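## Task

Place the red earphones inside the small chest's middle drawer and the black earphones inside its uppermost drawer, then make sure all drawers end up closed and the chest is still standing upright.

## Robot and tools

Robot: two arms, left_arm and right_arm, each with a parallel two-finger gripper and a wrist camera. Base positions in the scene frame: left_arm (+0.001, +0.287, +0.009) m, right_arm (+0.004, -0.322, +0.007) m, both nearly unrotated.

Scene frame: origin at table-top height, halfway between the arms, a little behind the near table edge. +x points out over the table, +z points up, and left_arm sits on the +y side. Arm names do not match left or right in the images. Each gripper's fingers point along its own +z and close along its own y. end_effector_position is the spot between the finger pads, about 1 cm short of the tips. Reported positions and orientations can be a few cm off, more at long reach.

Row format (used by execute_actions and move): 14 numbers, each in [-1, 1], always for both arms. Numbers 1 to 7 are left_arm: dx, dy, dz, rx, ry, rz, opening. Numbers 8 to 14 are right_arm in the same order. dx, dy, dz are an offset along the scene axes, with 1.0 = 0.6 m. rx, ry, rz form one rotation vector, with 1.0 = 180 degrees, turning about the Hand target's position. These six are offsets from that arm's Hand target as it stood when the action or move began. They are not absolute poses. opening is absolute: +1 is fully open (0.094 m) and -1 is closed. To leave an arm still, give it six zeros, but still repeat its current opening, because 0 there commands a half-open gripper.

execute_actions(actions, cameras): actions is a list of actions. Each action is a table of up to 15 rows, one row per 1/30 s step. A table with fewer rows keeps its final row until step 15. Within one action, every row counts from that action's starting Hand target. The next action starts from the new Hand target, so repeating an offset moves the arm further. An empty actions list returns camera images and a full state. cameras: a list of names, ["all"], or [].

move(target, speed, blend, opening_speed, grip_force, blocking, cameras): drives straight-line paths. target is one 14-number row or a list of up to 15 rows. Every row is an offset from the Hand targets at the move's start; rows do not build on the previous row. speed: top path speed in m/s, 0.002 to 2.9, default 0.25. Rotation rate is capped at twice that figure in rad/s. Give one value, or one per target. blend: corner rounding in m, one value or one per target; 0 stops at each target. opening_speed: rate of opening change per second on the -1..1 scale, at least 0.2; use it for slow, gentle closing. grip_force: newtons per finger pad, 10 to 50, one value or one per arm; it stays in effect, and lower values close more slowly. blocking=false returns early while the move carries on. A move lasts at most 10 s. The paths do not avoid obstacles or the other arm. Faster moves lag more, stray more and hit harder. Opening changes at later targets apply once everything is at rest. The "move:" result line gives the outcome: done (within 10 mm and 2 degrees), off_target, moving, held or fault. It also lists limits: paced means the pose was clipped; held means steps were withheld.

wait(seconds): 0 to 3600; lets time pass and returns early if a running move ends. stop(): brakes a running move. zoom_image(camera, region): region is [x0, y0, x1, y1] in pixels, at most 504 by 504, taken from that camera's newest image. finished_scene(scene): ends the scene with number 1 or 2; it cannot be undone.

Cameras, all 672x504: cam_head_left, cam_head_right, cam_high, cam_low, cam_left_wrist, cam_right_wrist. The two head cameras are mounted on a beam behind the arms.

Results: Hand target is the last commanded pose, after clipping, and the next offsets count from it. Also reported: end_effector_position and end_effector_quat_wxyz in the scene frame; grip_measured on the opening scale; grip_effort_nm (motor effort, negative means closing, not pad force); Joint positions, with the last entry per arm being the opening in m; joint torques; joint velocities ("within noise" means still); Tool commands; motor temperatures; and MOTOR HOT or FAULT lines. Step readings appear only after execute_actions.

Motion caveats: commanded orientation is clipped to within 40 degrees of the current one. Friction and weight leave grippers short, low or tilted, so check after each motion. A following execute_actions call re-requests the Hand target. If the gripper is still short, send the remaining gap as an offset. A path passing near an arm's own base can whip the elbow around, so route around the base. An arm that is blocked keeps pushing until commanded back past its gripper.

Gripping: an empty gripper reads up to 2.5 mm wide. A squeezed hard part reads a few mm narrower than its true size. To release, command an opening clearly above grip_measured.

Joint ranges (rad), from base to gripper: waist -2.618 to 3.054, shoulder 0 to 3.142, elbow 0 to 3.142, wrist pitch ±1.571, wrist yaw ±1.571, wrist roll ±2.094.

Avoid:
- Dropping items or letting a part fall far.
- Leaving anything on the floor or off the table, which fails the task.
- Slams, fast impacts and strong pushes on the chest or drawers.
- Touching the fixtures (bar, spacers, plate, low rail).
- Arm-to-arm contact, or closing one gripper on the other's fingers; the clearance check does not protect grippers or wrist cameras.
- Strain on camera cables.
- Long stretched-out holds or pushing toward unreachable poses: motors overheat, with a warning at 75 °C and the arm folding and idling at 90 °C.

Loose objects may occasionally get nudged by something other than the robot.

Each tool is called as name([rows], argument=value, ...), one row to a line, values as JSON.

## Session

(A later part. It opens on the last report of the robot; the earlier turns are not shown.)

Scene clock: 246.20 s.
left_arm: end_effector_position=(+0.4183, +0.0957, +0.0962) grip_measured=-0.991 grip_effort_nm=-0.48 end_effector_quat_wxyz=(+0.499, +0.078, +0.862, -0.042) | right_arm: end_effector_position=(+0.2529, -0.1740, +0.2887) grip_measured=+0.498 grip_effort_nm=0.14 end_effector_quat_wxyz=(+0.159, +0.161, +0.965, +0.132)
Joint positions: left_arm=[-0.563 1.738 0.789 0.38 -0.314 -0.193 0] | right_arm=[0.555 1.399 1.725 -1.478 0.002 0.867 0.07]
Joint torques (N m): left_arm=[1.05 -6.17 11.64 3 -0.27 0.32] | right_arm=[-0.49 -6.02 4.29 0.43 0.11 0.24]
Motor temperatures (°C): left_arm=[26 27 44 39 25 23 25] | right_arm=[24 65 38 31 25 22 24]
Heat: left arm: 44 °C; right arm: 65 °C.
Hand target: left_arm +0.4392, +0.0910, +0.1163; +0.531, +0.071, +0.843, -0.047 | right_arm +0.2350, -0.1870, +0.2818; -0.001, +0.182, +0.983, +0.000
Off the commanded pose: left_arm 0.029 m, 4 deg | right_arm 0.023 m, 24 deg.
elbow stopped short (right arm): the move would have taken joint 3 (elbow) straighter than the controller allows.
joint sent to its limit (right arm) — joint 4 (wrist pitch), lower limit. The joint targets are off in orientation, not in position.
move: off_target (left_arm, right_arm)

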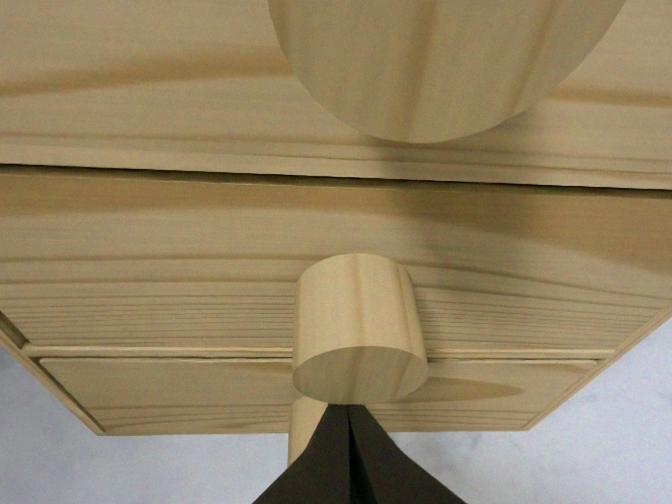

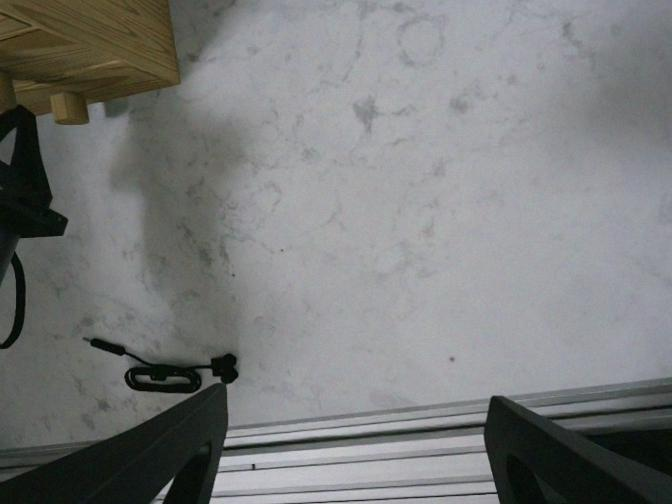

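move([
  [-0.12, 0.02, 0.0, 0, 0, 0, 0.2, -0.1, -0.19, -0.08, 0, 0, 0, 0.5],
  [-0.1, 0.005, 0.136, 0, 0, 0, 0.2, -0.1, -0.19, -0.08, 0, 0, 0, 0.5],
  [0.006, -0.01, 0.136, 0, 0, 0, 0.2, -0.1, -0.19, -0.08, 0, 0, 0, 0.5],
], speed=[0.25,0.25,0.12], blend=[0.02,0.02,0], cameras=["cam_left_wrist"])

Scene clock: 277.57 s.
left_arm: end_effector_position=(+0.4335, +0.0860, +0.1931) grip_measured=+0.198 grip_effort_nm=0.12 end_effector_quat_wxyz=(+0.526, +0.069, +0.846, -0.051) | right_arm: end_effector_position=(+0.1956, -0.2959, +0.2427) grip_measured=+0.498 grip_effort_nm=0.14 end_effector_quat_wxyz=(+0.177, +0.189, +0.964, +0.063)
Joint positions: left_arm=[-0.566 1.607 1.023 0.081 -0.325 -0.194 0.056] | right_arm=[0.142 1.023 1.312 -1.479 -0.011 0.514 0.07]
Joint torques (N m): left_arm=[0.69 -5.65 11.73 2.46 -0.17 0.29] | right_arm=[-0.43 -2.07 4.36 0.37 0.12 -0.28]
Motor temperatures (°C): left_arm=[26 29 46 49 25 23 25] | right_arm=[24 54 36 30 25 22 24]
Heat: left arm: 49 °C; right arm: 54 °C.
Hand target: left_arm +0.4428, +0.0848, +0.1980; +0.531, +0.071, +0.843, -0.047 | right_arm +0.1751, -0.3010, +0.2338; -0.001, +0.182, +0.983, +0.000
Off the commanded pose: left_arm 0.011 m, 1 deg | right_arm 0.023 m, 22 deg.
joint sent to its limit (right arm) — joint 4 (wrist pitch), lower limit. The joint targets are off in orientation, not in position.
move: off_target (left_arm, right_arm)

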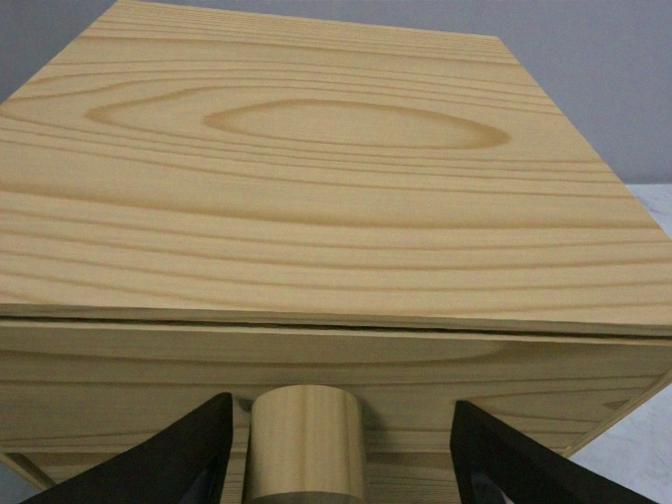

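move([
  [-0.006, 0.014, -0.01, 0, 0, 0, 0.2, 0, 0, 0, 0, 0, 0, 0.5],
  [-0.006, 0.014, -0.01, 0, 0, 0, -0.6, 0, 0, 0, 0, 0, 0, 0.5],
  [-0.178, 0.044, -0.012, 0, 0, 0, -0.6, 0, 0, 0, 0, 0, 0, 0.5],
  [-0.178, 0.044, -0.012, 0, 0, 0, 0.2, 0, 0, 0, 0, 0, 0, 0.5],
  [-0.28, 0.06, 0, 0, 0, 0, 0.2, 0, 0, 0, 0, 0, 0, 0.5],
  [-0.488, 0.02, 0.02, 0.296, 0.248, -0.395, 0.6, 0, 0, 0, 0, 0, 0, 0.5],
], speed=[0.15,0.15,0.12,0.12,0.15,0.25], blend=[0,0,0,0,0.02,0], cameras=["cam_left_wrist","cam_high"])

Scene clock: 298.93 s.
left_arm: end_effector_position=(+0.1499, +0.1030, +0.2060) grip_measured=+0.597 grip_effort_nm=0.12 end_effector_quat_wxyz=(+0.024, +0.694, +0.720, +0.005) | right_arm: end_effector_position=(+0.1956, -0.2959, +0.2427) grip_measured=+0.498 grip_effort_nm=0.14 end_effector_quat_wxyz=(+0.177, +0.189, +0.964, +0.063)
Joint positions: left_arm=[-0.896 1.444 1.475 -1.566 -0.001 0.655 0.075] | right_arm=[0.142 1.023 1.312 -1.479 -0.011 0.514 0.07]
Joint torques (N m): left_arm=[-0.47 -3.22 9.83 0.47 0.11 0.46] | right_arm=[-0.42 -2.03 4.36 0.37 0.12 -0.28]
Motor temperatures (°C): left_arm=[26 30 48 46 25 23 25] | right_arm=[24 47 36 30 25 22 24]
Heat: left arm: 48 °C; right arm: 47 °C.
Hand target: left_arm +0.1500, +0.0969, +0.2100; +0.000, +0.707, +0.708, +0.001 | right_arm +0.1751, -0.3010, +0.2338; -0.001, +0.182, +0.983, +0.000
Off the commanded pose: left_arm 0.007 m, 3 deg | right_arm 0.023 m, 22 deg.
joint sent to its limit (left arm) — joint 4 (wrist pitch), lower limit. The joint targets are off in orientation, not in position.
joint sent to its limit (right arm) — joint 4 (wrist pitch), lower limit. The joint targets are off in orientation, not in position.
move: off_target (left_arm); target 6's new opening was sent with left_arm's hand 0.007 m and 4 deg from that target
Images, in order (width x height): cam_high 672x504, cam_left_wrist 672x504.

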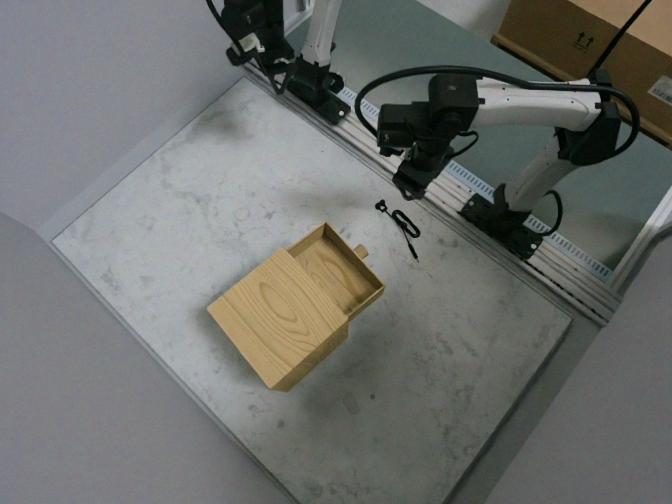

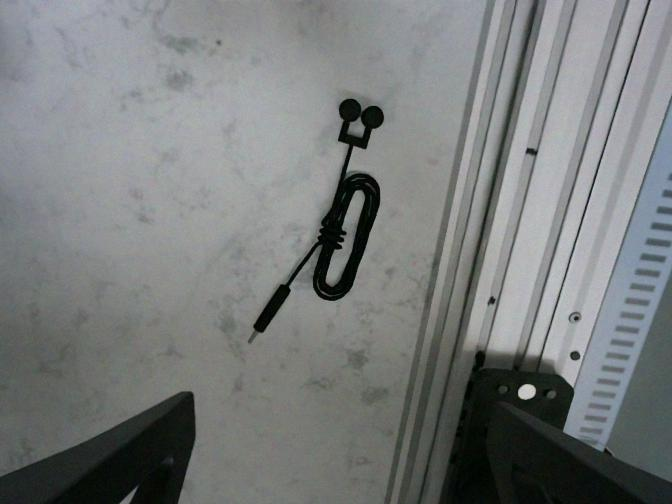

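move([
  [0.005, 0.01, -0.26, 0, 0, -0.07, 0.6, 0, 0, 0, 0, 0, 0, 0.5],
  [0.005, 0.01, -0.342, 0, 0, -0.07, 0.6, 0, 0, 0, 0, 0, 0, 0.5],
  [0.005, 0.01, -0.342, 0, 0, -0.07, -1, 0, 0, 0, 0, 0, 0, 0.5],
  [0.1, 0.01, 0.2, 0, 0, -0.07, -1, 0, 0, 0, 0, 0, 0, 0.5],
], speed=[0.2,0.1,0.1,0.2], opening_speed=1.5, blend=[0.01,0,0,0], cameras=["cam_left_wrist","cam_low","cam_high"])

Scene clock: 326.70 s.
left_arm: end_effector_position=(+0.2094, +0.1024, +0.3217) grip_measured=-0.821 grip_effort_nm=-1.04 end_effector_quat_wxyz=(+0.223, +0.756, +0.613, +0.045) | right_arm: end_effector_position=(+0.1956, -0.2959, +0.2427) grip_measured=+0.498 grip_effort_nm=0.14 end_effector_quat_wxyz=(+0.177, +0.189, +0.964, +0.063)
Joint positions: left_arm=[-0.725 1.416 1.858 -1.567 0.005 1.068 0.008] | right_arm=[0.142 1.023 1.312 -1.479 -0.011 0.514 0.07]
Joint torques (N m): left_arm=[0.68 -4.04 9.18 1.43 0.06 0.25] | right_arm=[-0.42 -2.04 4.34 0.38 0.12 -0.28]
Motor temperatures (°C): left_arm=[26 29 49 38 25 23 25] | right_arm=[24 42 35 29 25 22 24]
Heat: left arm: 49 °C; right arm: 42 °C.
Hand target: left_arm +0.2100, +0.1029, +0.3299; -0.001, +0.780, +0.626, +0.000 | right_arm +0.1751, -0.3010, +0.2338; -0.001, +0.182, +0.983, +0.000
Off the commanded pose: left_arm 0.008 m, 26 deg | right_arm 0.023 m, 22 deg.
joint sent to its limit (left arm) — joint 4 (wrist pitch), lower limit. The joint targets are off in orientation, not in position.
joint sent to its limit (right arm) — joint 4 (wrist pitch), lower limit. The joint targets are off in orientation, not in position.
move: off_target (left_arm)
Images, in order (width x height): cam_high 672x504, cam_low 672x504, cam_left_wrist 672x504.

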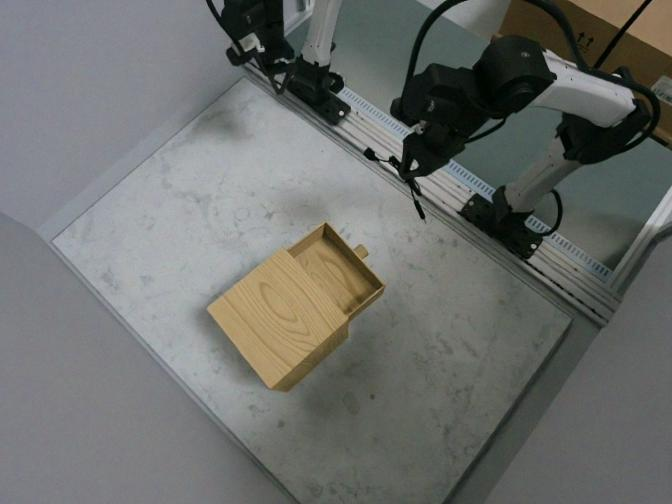

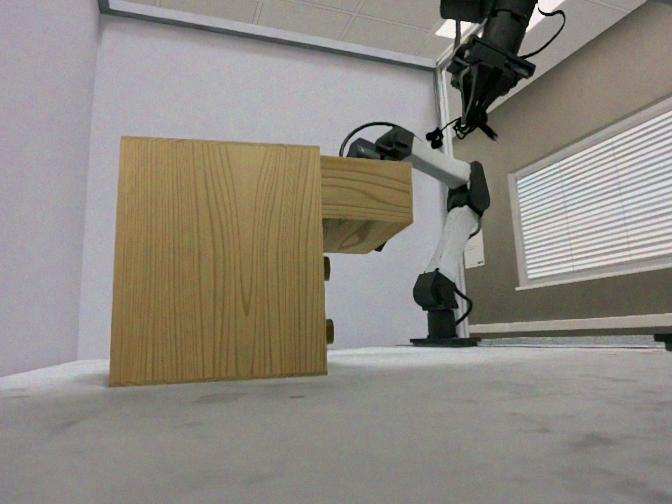

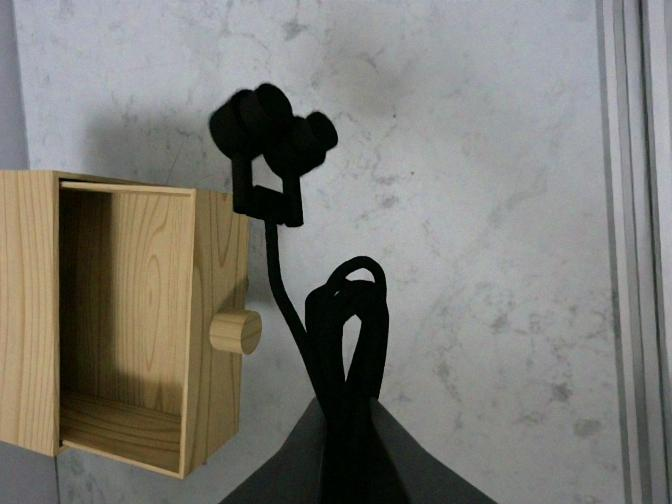

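move(target=[0.337, 0.02, -0.02, 0, 0, 0, -1, 0, 0, 0, 0, 0, 0, 0.5], speed=0.25, cameras=["cam_left_wrist","cam_high"])

Scene clock: 336.63 s.
left_arm: end_effector_position=(+0.4045, +0.1154, +0.3216) grip_measured=-0.821 grip_effort_nm=-1.04 end_effector_quat_wxyz=(+0.234, +0.748, +0.611, +0.116) | right_arm: end_effector_position=(+0.1956, -0.2959, +0.2427) grip_measured=+0.498 grip_effort_nm=0.14 end_effector_quat_wxyz=(+0.177, +0.189, +0.964, +0.063)
Joint positions: left_arm=[-0.403 2.035 2.55 -1.574 0.028 1.378 0.008] | right_arm=[0.142 1.023 1.312 -1.479 -0.011 0.514 0.07]
Joint torques (N m): left_arm=[0.18 -7.04 8.87 1.63 -0.1 0.24] | right_arm=[-0.46 -2.06 4.34 0.38 0.12 -0.28]
Heat: left arm: 48 °C; right arm: 41 °C.
Hand target: left_arm +0.4122, +0.1149, +0.3180; +0.000, +0.780, +0.626, +0.000 | right_arm +0.1751, -0.3010, +0.2338; -0.001, +0.182, +0.983, +0.000
Off the commanded pose: left_arm 0.009 m, 30 deg | right_arm 0.023 m, 22 deg.
joint sent to its limit (left arm) — joint 4 (wrist pitch), lower limit. The joint targets are off in orientation, not in position.
joint sent to its limit (right arm) — joint 4 (wrist pitch), lower limit. The joint targets are off in orientation, not in position.
move: off_target (left_arm)
Images, in order (width x height): cam_high 672x504, cam_left_wrist 672x504.

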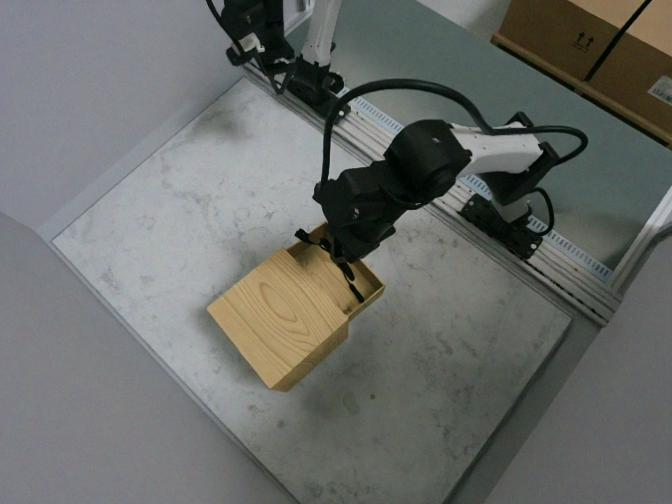

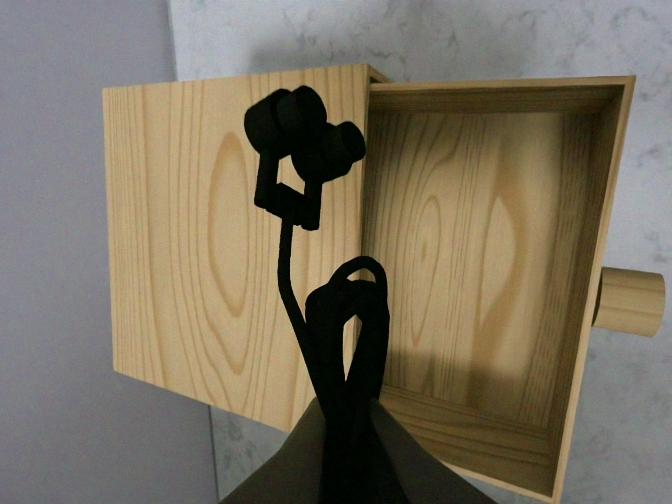

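move([
  [-0.04, 0.0, 0, 0, 0, -0.12, -1, 0, 0, 0, 0, 0, 0, 0.5],
  [-0.04, 0.0, -0.12, 0, 0, -0.12, -1, 0, 0, 0, 0, 0, 0, 0.5],
], speed=0.2, blend=[0.02,0], cameras=["cam_left_wrist","cam_high","cam_low"])

Scene clock: 347.23 s.
left_arm: end_effector_position=(+0.3865, +0.1170, +0.2619) grip_measured=-0.821 grip_effort_nm=-1.04 end_effector_quat_wxyz=(+0.129, +0.867, +0.472, +0.096) | right_arm: end_effector_position=(+0.1956, -0.2959, +0.2427) grip_measured=+0.498 grip_effort_nm=0.14 end_effector_quat_wxyz=(+0.177, +0.189, +0.964, +0.063)
Joint positions: left_arm=[-0.421 2.023 2.334 -1.574 0.018 1.737 0.008] | right_arm=[0.142 1.023 1.312 -1.479 -0.011 0.514 0.07]
Joint torques (N m): left_arm=[-0.54 -7.61 5.42 1.16 -0.07 0.27] | right_arm=[-0.43 -2.03 4.34 0.38 0.12 -0.28]
Heat: left arm: 47 °C; right arm: 40 °C.
Hand target: left_arm +0.3882, +0.1149, +0.2461; +0.000, +0.883, +0.469, +0.001 | right_arm +0.1751, -0.3010, +0.2338; -0.001, +0.182, +0.983, +0.000
Off the commanded pose: left_arm 0.016 m, 19 deg | right_arm 0.023 m, 22 deg.
joint sent to its limit (left arm) — joint 4 (wrist pitch), lower limit. The joint targets are off in orientation, not in position.
joint sent to its limit (right arm) — joint 4 (wrist pitch), lower limit. The joint targets are off in orientation, not in position.
move: off_target (left_arm)
Images, in order (width x height): cam_high 672x504, cam_low 672x504, cam_left_wrist 672x504.

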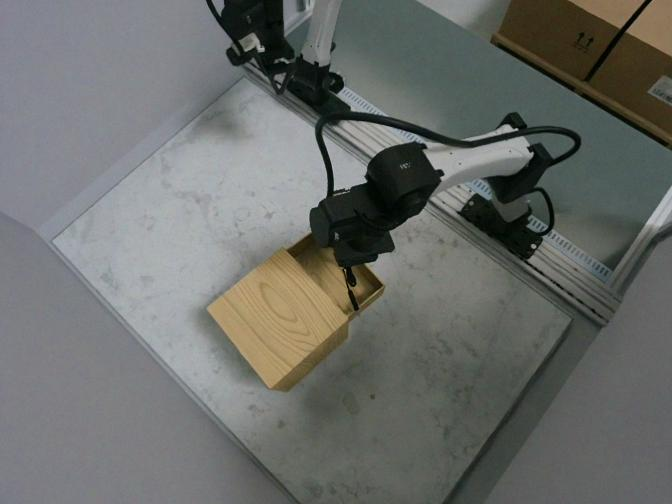

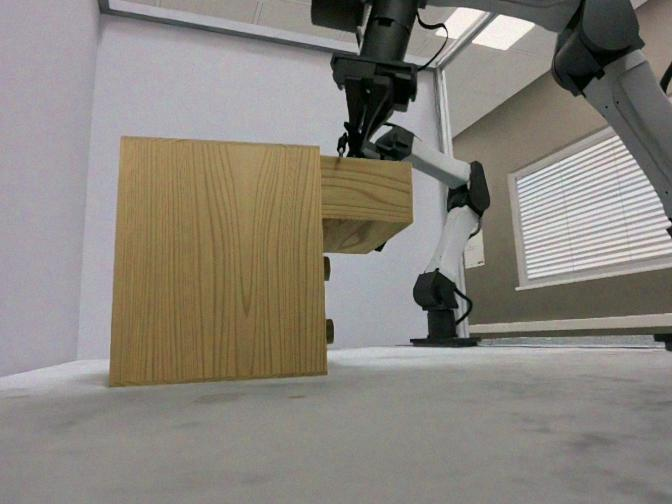

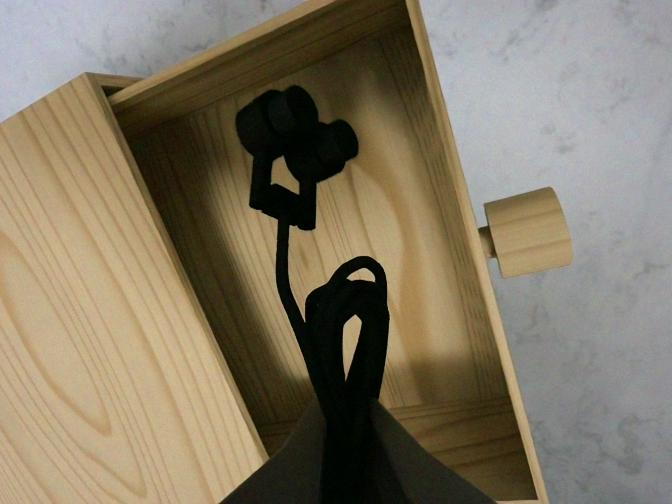

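move([
  [0, -0.015, -0.11, 0, 0, 0, -1, 0, 0, 0, 0, 0, 0, 0.5],
  [0, -0.015, -0.11, 0, 0, 0, -0.3, 0, 0, 0, 0, 0, 0, 0.5],
  [0, -0.015, 0.12, 0, 0, 0, -0.3, 0, 0, 0, 0, 0, 0, 0.5],
], speed=0.12, opening_speed=1.0, cameras=["cam_left_wrist","cam_high"])

Scene clock: 363.73 s.
left_arm: end_effector_position=(+0.3899, +0.1055, +0.3001) grip_measured=-0.302 grip_effort_nm=0.12 end_effector_quat_wxyz=(+0.177, +0.862, +0.456, +0.134) | right_arm: end_effector_position=(+0.1956, -0.2959, +0.2427) grip_measured=+0.498 grip_effort_nm=0.14 end_effector_quat_wxyz=(+0.177, +0.189, +0.964, +0.063)
Joint positions: left_arm=[-0.443 2.013 2.449 -1.575 0.013 1.738 0.033] | right_arm=[0.142 1.023 1.312 -1.479 -0.011 0.514 0.07]
Joint torques (N m): left_arm=[-0.18 -11.67 9.14 1.44 -0.05 0.04] | right_arm=[-0.44 -2.06 4.34 0.38 0.12 -0.28]
Heat: left arm: 45 °C; right arm: 39 °C.
Hand target: left_arm +0.3882, +0.1058, +0.3181; +0.000, +0.883, +0.469, +0.001 | right_arm +0.1751, -0.3010, +0.2338; -0.001, +0.182, +0.983, +0.000
Off the commanded pose: left_arm 0.018 m, 26 deg | right_arm 0.023 m, 22 deg.
joint sent to its limit (left arm) — joint 4 (wrist pitch), lower limit. The joint targets are off in orientation, not in position.
joint sent to its limit (right arm) — joint 4 (wrist pitch), lower limit. The joint targets are off in orientation, not in position.
move: off_target (left_arm); target 2's new opening was sent with left_arm's hand 0.016 m and 8 deg from that target
Images, in order (width x height): cam_high 672x504, cam_left_wrist 672x504.

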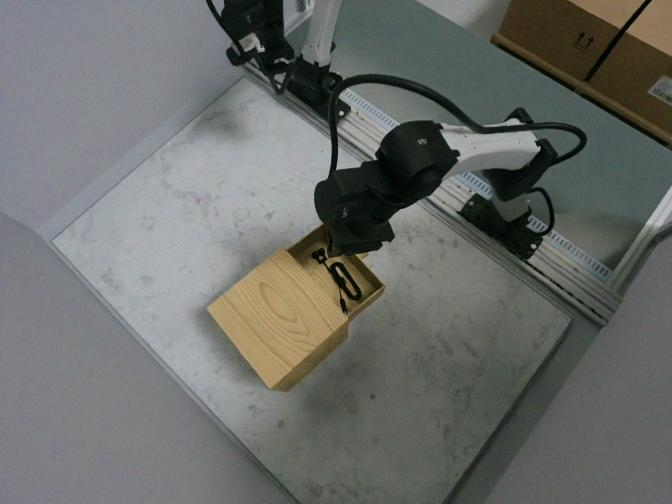

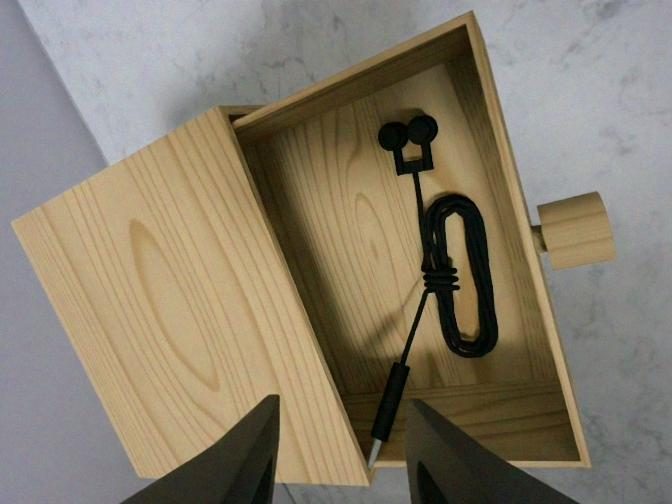

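zoom_image(camera="cam_high", region=[290, 220, 400, 340])

zoom_image(camera="cam_left_wrist", region=[280, 340, 480, 500])

Scaled by 4.200 from the camera's image (finer frame: 960x720).

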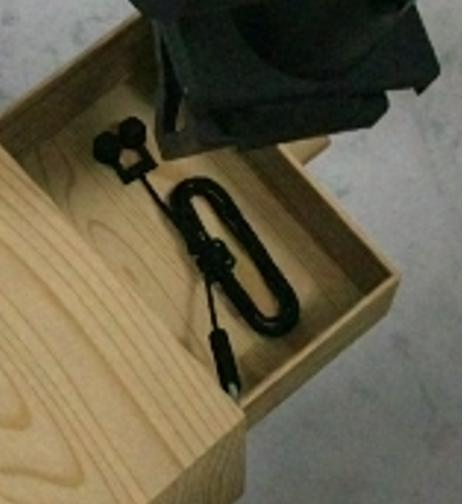

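Scaled by 2.520 from the camera's image (finer frame: 960x720).

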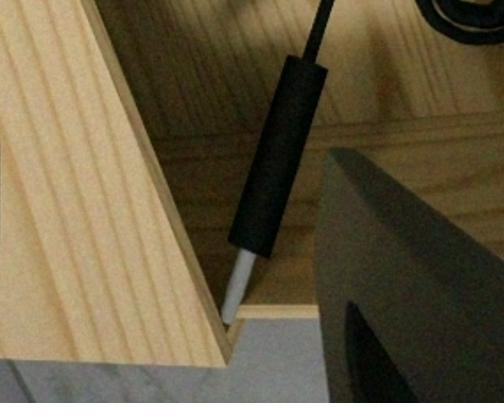

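move([
  [0.02, 0.024, -0.12, 0, 0, 0, 0.1, 0, 0, 0, 0, 0, 0, 0.5],
  [0.02, 0.024, -0.25, 0, 0, 0, 0.1, 0, 0, 0, 0, 0, 0, 0.5],
  [0.02, 0.024, -0.25, 0, 0, 0, -1, 0, 0, 0, 0, 0, 0, 0.5],
  [0.018, 0.01, -0.22, 0, 0, 0, -1, 0, 0, 0, 0, 0, 0, 0.5],
  [0.01, -0.03, -0.22, 0, 0, 0, -1, 0, 0, 0, 0, 0, 0, 0.5],
], speed=0.12, opening_speed=1.2, blend=[0.01,0,0,0,0], cameras=["cam_left_wrist","cam_high"])

zoom_image(camera="cam_high", region=[290, 220, 400, 340])

Scene clock: 402.63 s.
left_arm: end_effector_position=(+0.3888, +0.0911, +0.1875) grip_measured=-0.991 grip_effort_nm=-0.48 end_effector_quat_wxyz=(+0.055, +0.883, +0.465, +0.038) | right_arm: end_effector_position=(+0.1956, -0.2959, +0.2427) grip_measured=+0.498 grip_effort_nm=0.14 end_effector_quat_wxyz=(+0.177, +0.189, +0.964, +0.063)
Joint positions: left_arm=[-0.477 2.184 2.305 -1.574 0.011 1.713 0] | right_arm=[0.142 1.023 1.312 -1.479 -0.011 0.514 0.07]
Joint torques (N m): left_arm=[-0.27 -9.51 9.7 0.69 -0.05 0.03] | right_arm=[-0.43 -2.04 4.34 0.37 0.12 -0.28]
Motor temperatures (°C): left_arm=[26 37 43 38 24 23 26] | right_arm=[24 38 35 29 25 22 23]
Heat: left arm: 43 °C; right arm: 38 °C.
Hand target: left_arm +0.3942, +0.0878, +0.1861; +0.000, +0.883, +0.469, +0.001 | right_arm +0.1751, -0.3010, +0.2338; -0.001, +0.182, +0.983, +0.000
Off the commanded pose: left_arm 0.006 m, 8 deg | right_arm 0.023 m, 22 deg.
joint sent to its limit (left arm) — joint 4 (wrist pitch), lower limit. The joint targets are off in orientation, not in position.
joint sent to its limit (right arm) — joint 4 (wrist pitch), lower limit. The joint targets are off in orientation, not in position.
move: off_target (left_arm); target 3's new opening was sent with left_arm's hand 0.017 m and 7 deg from that target
Images, in order (width x height): cam_high 672x504, cam_left_wrist 672x504.

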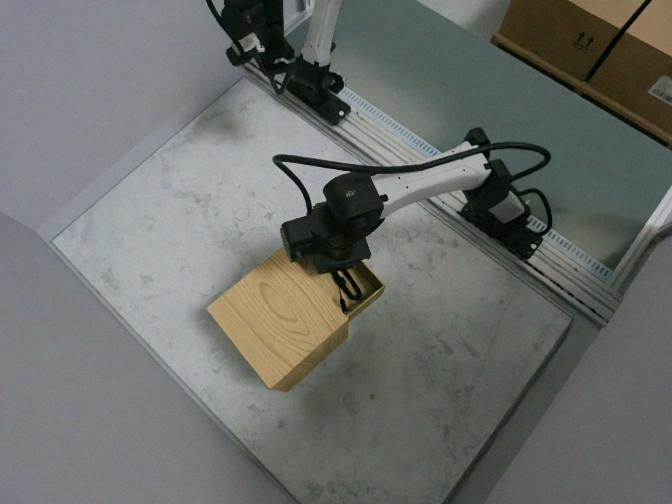

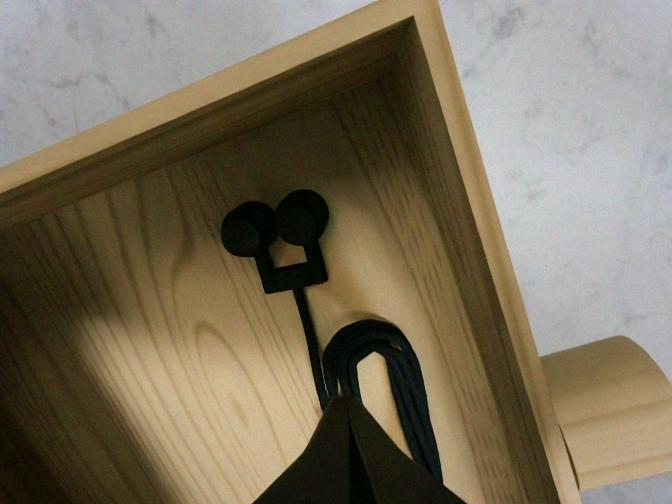

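Scaled by 4.200 from the camera's image (finer frame: 960x720).

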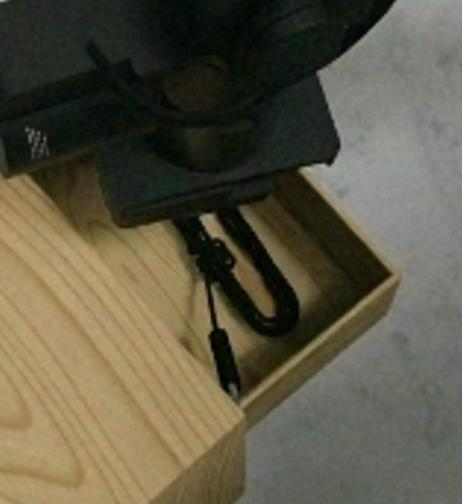

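move([
  [0.008, 0.045, 0.03, 0, 0, 0, 0.1, 0, 0, 0, 0, 0, 0, 0.5],
  [0.008, 0.045, -0.06, 0, 0, 0, 0.1, 0, 0, 0, 0, 0, 0, 0.5],
  [0.008, 0.045, -0.06, 0, 0, 0, -1, 0, 0, 0, 0, 0, 0, 0.5],
  [0.006, 0.04, -0.03, 0, 0, 0, -1, 0, 0, 0, 0, 0, 0, 0.5],
  [-0.002, 0.002, -0.03, 0, 0, 0, -1, 0, 0, 0, 0, 0, 0, 0.5],
], speed=0.12, opening_speed=1.5, cameras=["cam_left_wrist","cam_high"])

zoom_image(camera="cam_high", region=[290, 220, 400, 340])

Scene clock: 424.67 s.
left_arm: end_effector_position=(+0.3910, +0.0911, +0.1685) grip_measured=-0.822 grip_effort_nm=-1.04 end_effector_quat_wxyz=(+0.035, +0.884, +0.465, +0.027) | right_arm: end_effector_position=(+0.1956, -0.2959, +0.2427) grip_measured=+0.498 grip_effort_nm=0.14 end_effector_quat_wxyz=(+0.177, +0.189, +0.964, +0.063)
Joint positions: left_arm=[-0.477 2.224 2.296 -1.569 0.007 1.714 0.008] | right_arm=[0.142 1.023 1.312 -1.479 -0.011 0.514 0.07]
Joint torques (N m): left_arm=[-0.16 -10.76 8.8 0.52 0 -0.01] | right_arm=[-0.43 -2.06 4.33 0.38 0.12 -0.28]
Heat: left arm: 45 °C; right arm: 37 °C.
Hand target: left_arm +0.3930, +0.0891, +0.1681; +0.000, +0.883, +0.469, +0.001 | right_arm +0.1751, -0.3010, +0.2338; -0.001, +0.182, +0.983, +0.000
Off the commanded pose: left_arm 0.003 m, 5 deg | right_arm 0.023 m, 22 deg.
joint sent to its limit (left arm) — joint 4 (wrist pitch), lower limit. The joint targets are off in orientation, not in position.
joint sent to its limit (right arm) — joint 4 (wrist pitch), lower limit. The joint targets are off in orientation, not in position.
move: off_target (left_arm); target 3's new opening was sent with left_arm's hand 0.021 m and 6 deg from that target
Images, in order (width x height): cam_high 672x504, cam_left_wrist 672x504.

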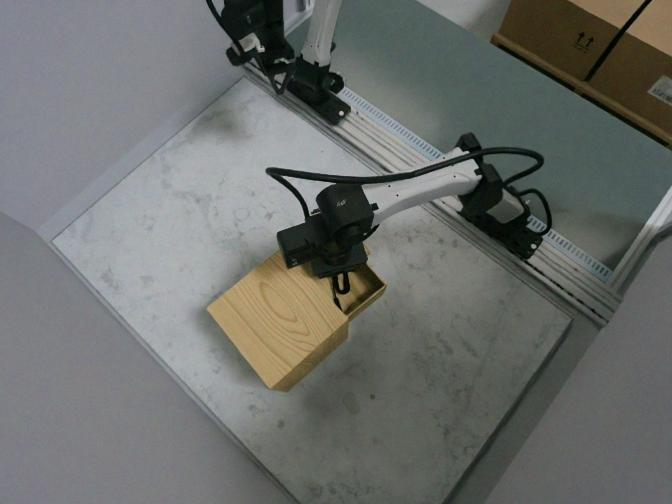

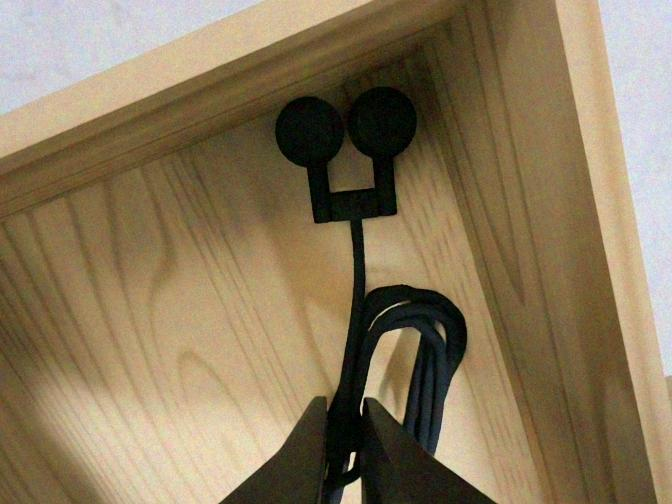

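Scaled by 4.200 from the camera's image (finer frame: 960x720).

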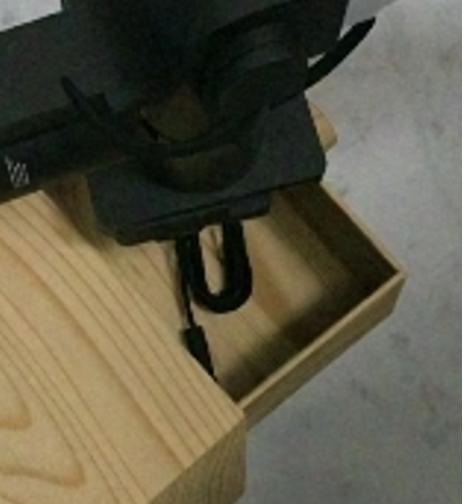

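move([
  [0, 0, 0, 0, 0, 0, -0.4, 0, 0, 0, 0, 0, 0, 0.5],
  [0, 0.02, 0.25, 0, 0, 0, -0.4, 0, 0, 0, 0, 0, 0, 0.5],
], speed=0.15, cameras=["cam_left_wrist"])

Scene clock: 432.70 s.
left_arm: end_effector_position=(+0.3941, +0.0974, +0.3011) grip_measured=-0.402 grip_effort_nm=0.12 end_effector_quat_wxyz=(+0.184, +0.858, +0.460, +0.137) | right_arm: end_effector_position=(+0.1956, -0.2959, +0.2427) grip_measured=+0.498 grip_effort_nm=0.14 end_effector_quat_wxyz=(+0.177, +0.189, +0.964, +0.063)
Joint positions: left_arm=[-0.458 2.036 2.483 -1.57 0.007 1.714 0.028] | right_arm=[0.142 1.023 1.312 -1.479 -0.011 0.514 0.07]
Joint torques (N m): left_arm=[0.72 -11.7 9.03 1.42 0.03 0.25] | right_arm=[-0.43 -2.04 4.36 0.38 0.12 -0.28]
Motor temperatures (°C): left_arm=[26 42 46 35 24 23 26] | right_arm=[24 37 34 29 25 22 23]
Heat: left arm: 46 °C; right arm: 37 °C.
Hand target: left_arm +0.3930, +0.1011, +0.3180; +0.000, +0.883, +0.469, +0.001 | right_arm +0.1751, -0.3010, +0.2338; -0.001, +0.182, +0.983, +0.000
Off the commanded pose: left_arm 0.017 m, 27 deg | right_arm 0.023 m, 22 deg.
joint sent to its limit (left arm) — joint 4 (wrist pitch), lower limit. The joint targets are off in orientation, not in position.
joint sent to its limit (right arm) — joint 4 (wrist pitch), lower limit. The joint targets are off in orientation, not in position.
move: off_target (left_arm)

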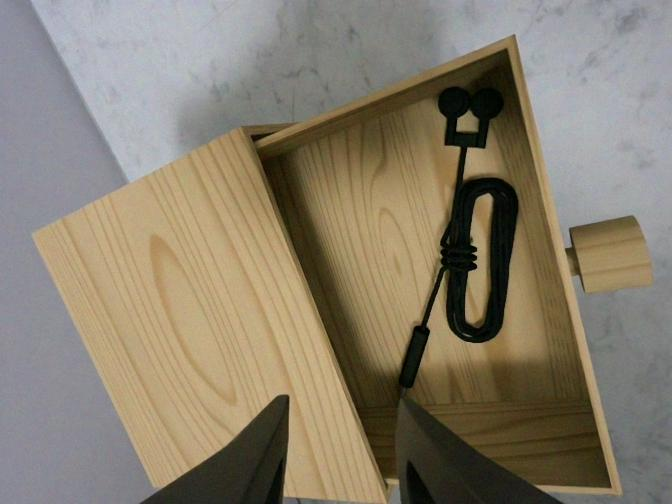

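move([
  [-0.15, 0.04, 0.03, -0.1, -0.04, 0.14, -1, 0, 0, 0, 0, 0, 0, 0.5],
  [-0.29, 0.065, -0.13, -0.385, -0.163, 0.5575, -1, 0, 0, 0, 0, 0, 0, 0.5],
], speed=0.3, blend=[0.03,0], cameras=["cam_left_wrist"])

Scene clock: 446.50 s.
left_arm: end_effector_position=(+0.2183, +0.1397, +0.2441) grip_measured=-0.991 grip_effort_nm=-0.48 end_effector_quat_wxyz=(+0.530, +0.077, +0.843, -0.052) | right_arm: end_effector_position=(+0.1956, -0.2959, +0.2427) grip_measured=+0.498 grip_effort_nm=0.14 end_effector_quat_wxyz=(+0.177, +0.189, +0.964, +0.063)
Joint positions: left_arm=[-1.057 0.772 0.759 -0.633 -0.734 -0.48 0] | right_arm=[0.142 1.023 1.312 -1.479 -0.011 0.514 0.07]
Joint torques (N m): left_arm=[-0.62 0.31 7.58 2.22 -0.56 -0.09] | right_arm=[-0.43 -2.04 4.34 0.37 0.12 -0.28]
Heat: left arm: 45 °C; right arm: 36 °C.
Hand target: left_arm +0.2190, +0.1400, +0.2401; +0.531, +0.072, +0.843, -0.047 | right_arm +0.1751, -0.3010, +0.2338; -0.001, +0.182, +0.983, +0.000
Off the commanded pose: left_arm 0.004 m, 1 deg | right_arm 0.023 m, 22 deg.
joint sent to its limit (right arm) — joint 4 (wrist pitch), lower limit. The joint targets are off in orientation, not in position.
move: done

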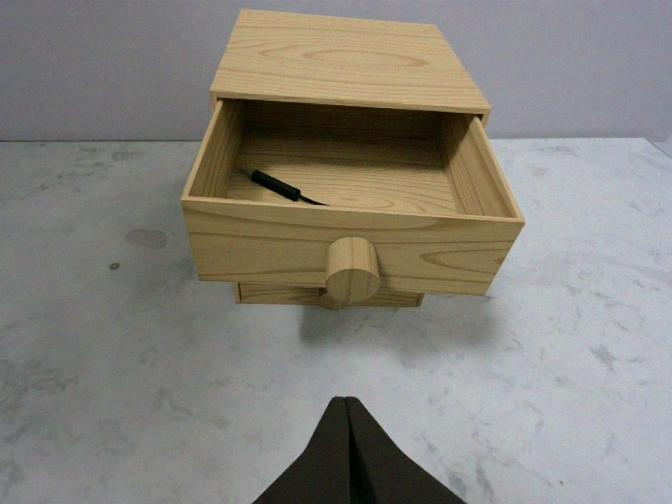

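move([
  [0.13, -0.037, -0.085, 0, 0, 0, -1, 0, 0, 0, 0, 0, 0, 0.5],
  [0.372, -0.077, -0.083, 0, 0, 0, -1, 0, 0, 0, 0, 0, 0, 0.5],
], speed=[0.2,0.1], cameras=["cam_left_wrist"])

move(target=[-0.3, 0.08, 0.08, 0, 0, 0, -1, 0, 0, 0, 0, 0, 0, 0.5], speed=0.2, cameras=["cam_left_wrist","cam_high"])

Scene clock: 463.27 s.
left_arm: end_effector_position=(+0.4248, +0.1084, +0.1685) grip_measured=-0.991 grip_effort_nm=-0.48 end_effector_quat_wxyz=(+0.502, +0.067, +0.862, -0.025) | right_arm: end_effector_position=(+0.1956, -0.2959, +0.2427) grip_measured=+0.498 grip_effort_nm=0.14 end_effector_quat_wxyz=(+0.177, +0.189, +0.964, +0.063)
Joint positions: left_arm=[-0.537 1.589 0.958 0.062 -0.333 -0.182 0] | right_arm=[0.142 1.023 1.312 -1.479 -0.011 0.514 0.07]
Joint torques (N m): left_arm=[0.05 -5.35 12.86 3.06 0.06 0.3] | right_arm=[-0.43 -2.04 4.36 0.37 0.13 -0.28]
Motor temperatures (°C): left_arm=[26 37 45 41 24 23 26] | right_arm=[24 36 34 28 25 22 23]
Heat: left arm: 45 °C; right arm: 36 °C.
Hand target: left_arm +0.4422, +0.0940, +0.1900; +0.530, +0.072, +0.843, -0.046 | right_arm +0.1751, -0.3010, +0.2338; -0.001, +0.182, +0.983, +0.000
Off the commanded pose: left_arm 0.031 m, 5 deg | right_arm 0.023 m, 22 deg.
joint sent to its limit (right arm) — joint 4 (wrist pitch), lower limit. The joint targets are off in orientation, not in position.
move: off_target (left_arm)

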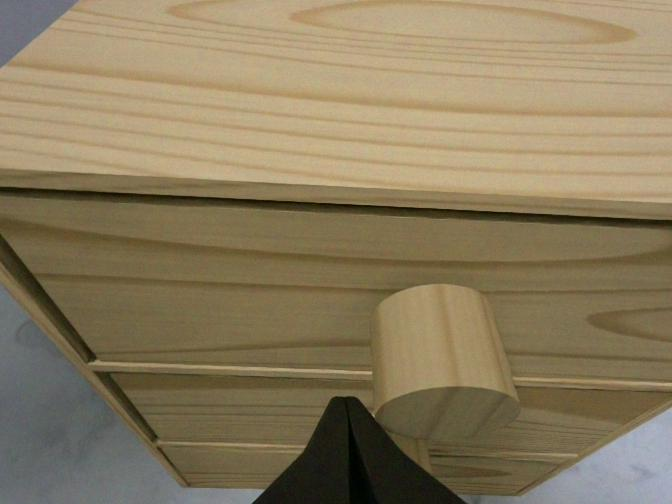

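Scene clock: 465.40 s.
left_arm: end_effector_position=(+0.2642, +0.1391, +0.2400) grip_measured=-0.991 grip_effort_nm=-0.48 end_effector_quat_wxyz=(+0.530, +0.079, +0.843, -0.049) | right_arm: end_effector_position=(+0.1956, -0.2959, +0.2427) grip_measured=+0.498 grip_effort_nm=0.14 end_effector_quat_wxyz=(+0.177, +0.189, +0.964, +0.063)
Joint positions: left_arm=[-0.819 0.876 0.746 -0.421 -0.539 -0.311 0] | right_arm=[0.142 1.023 1.312 -1.479 -0.011 0.514 0.07]
Joint torques (N m): left_arm=[-0.59 -2.4 7.86 2.3 -0.46 -0.04] | right_arm=[-0.44 -2.06 4.33 0.37 0.12 -0.28]
Heat: left arm: 45 °C; right arm: 36 °C.
Hand target: left_arm +0.2622, +0.1419, +0.2381; +0.531, +0.072, +0.843, -0.047 | right_arm +0.1751, -0.3010, +0.2338; -0.001, +0.182, +0.983, +0.000
Off the commanded pose: left_arm 0.004 m, 1 deg | right_arm 0.023 m, 22 deg.
joint sent to its limit (right arm) — joint 4 (wrist pitch), lower limit. The joint targets are off in orientation, not in position.
move: done
Images, in order (width x height): cam_high 672x504, cam_left_wrist 672x504.

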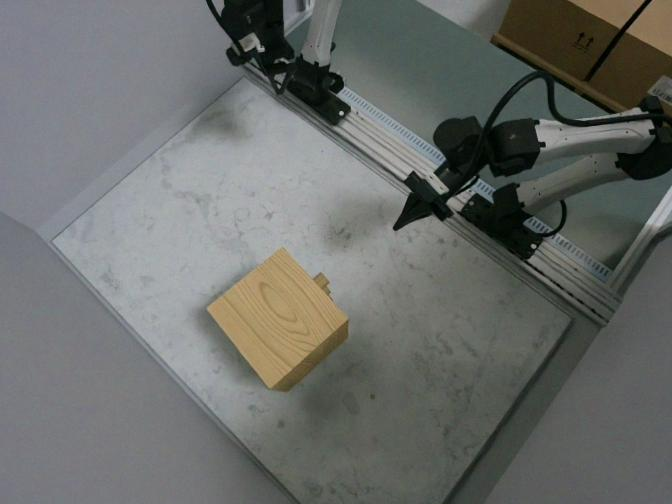

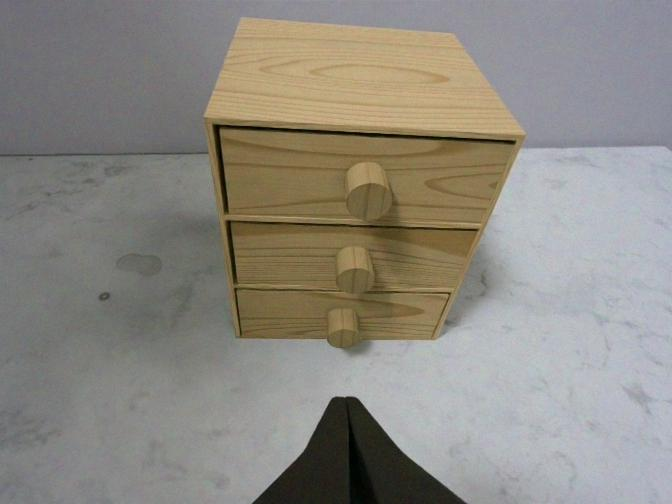

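All three drawers are shut and the chest is upright.

finished_scene(scene=2)

The scene is finished: the task was done.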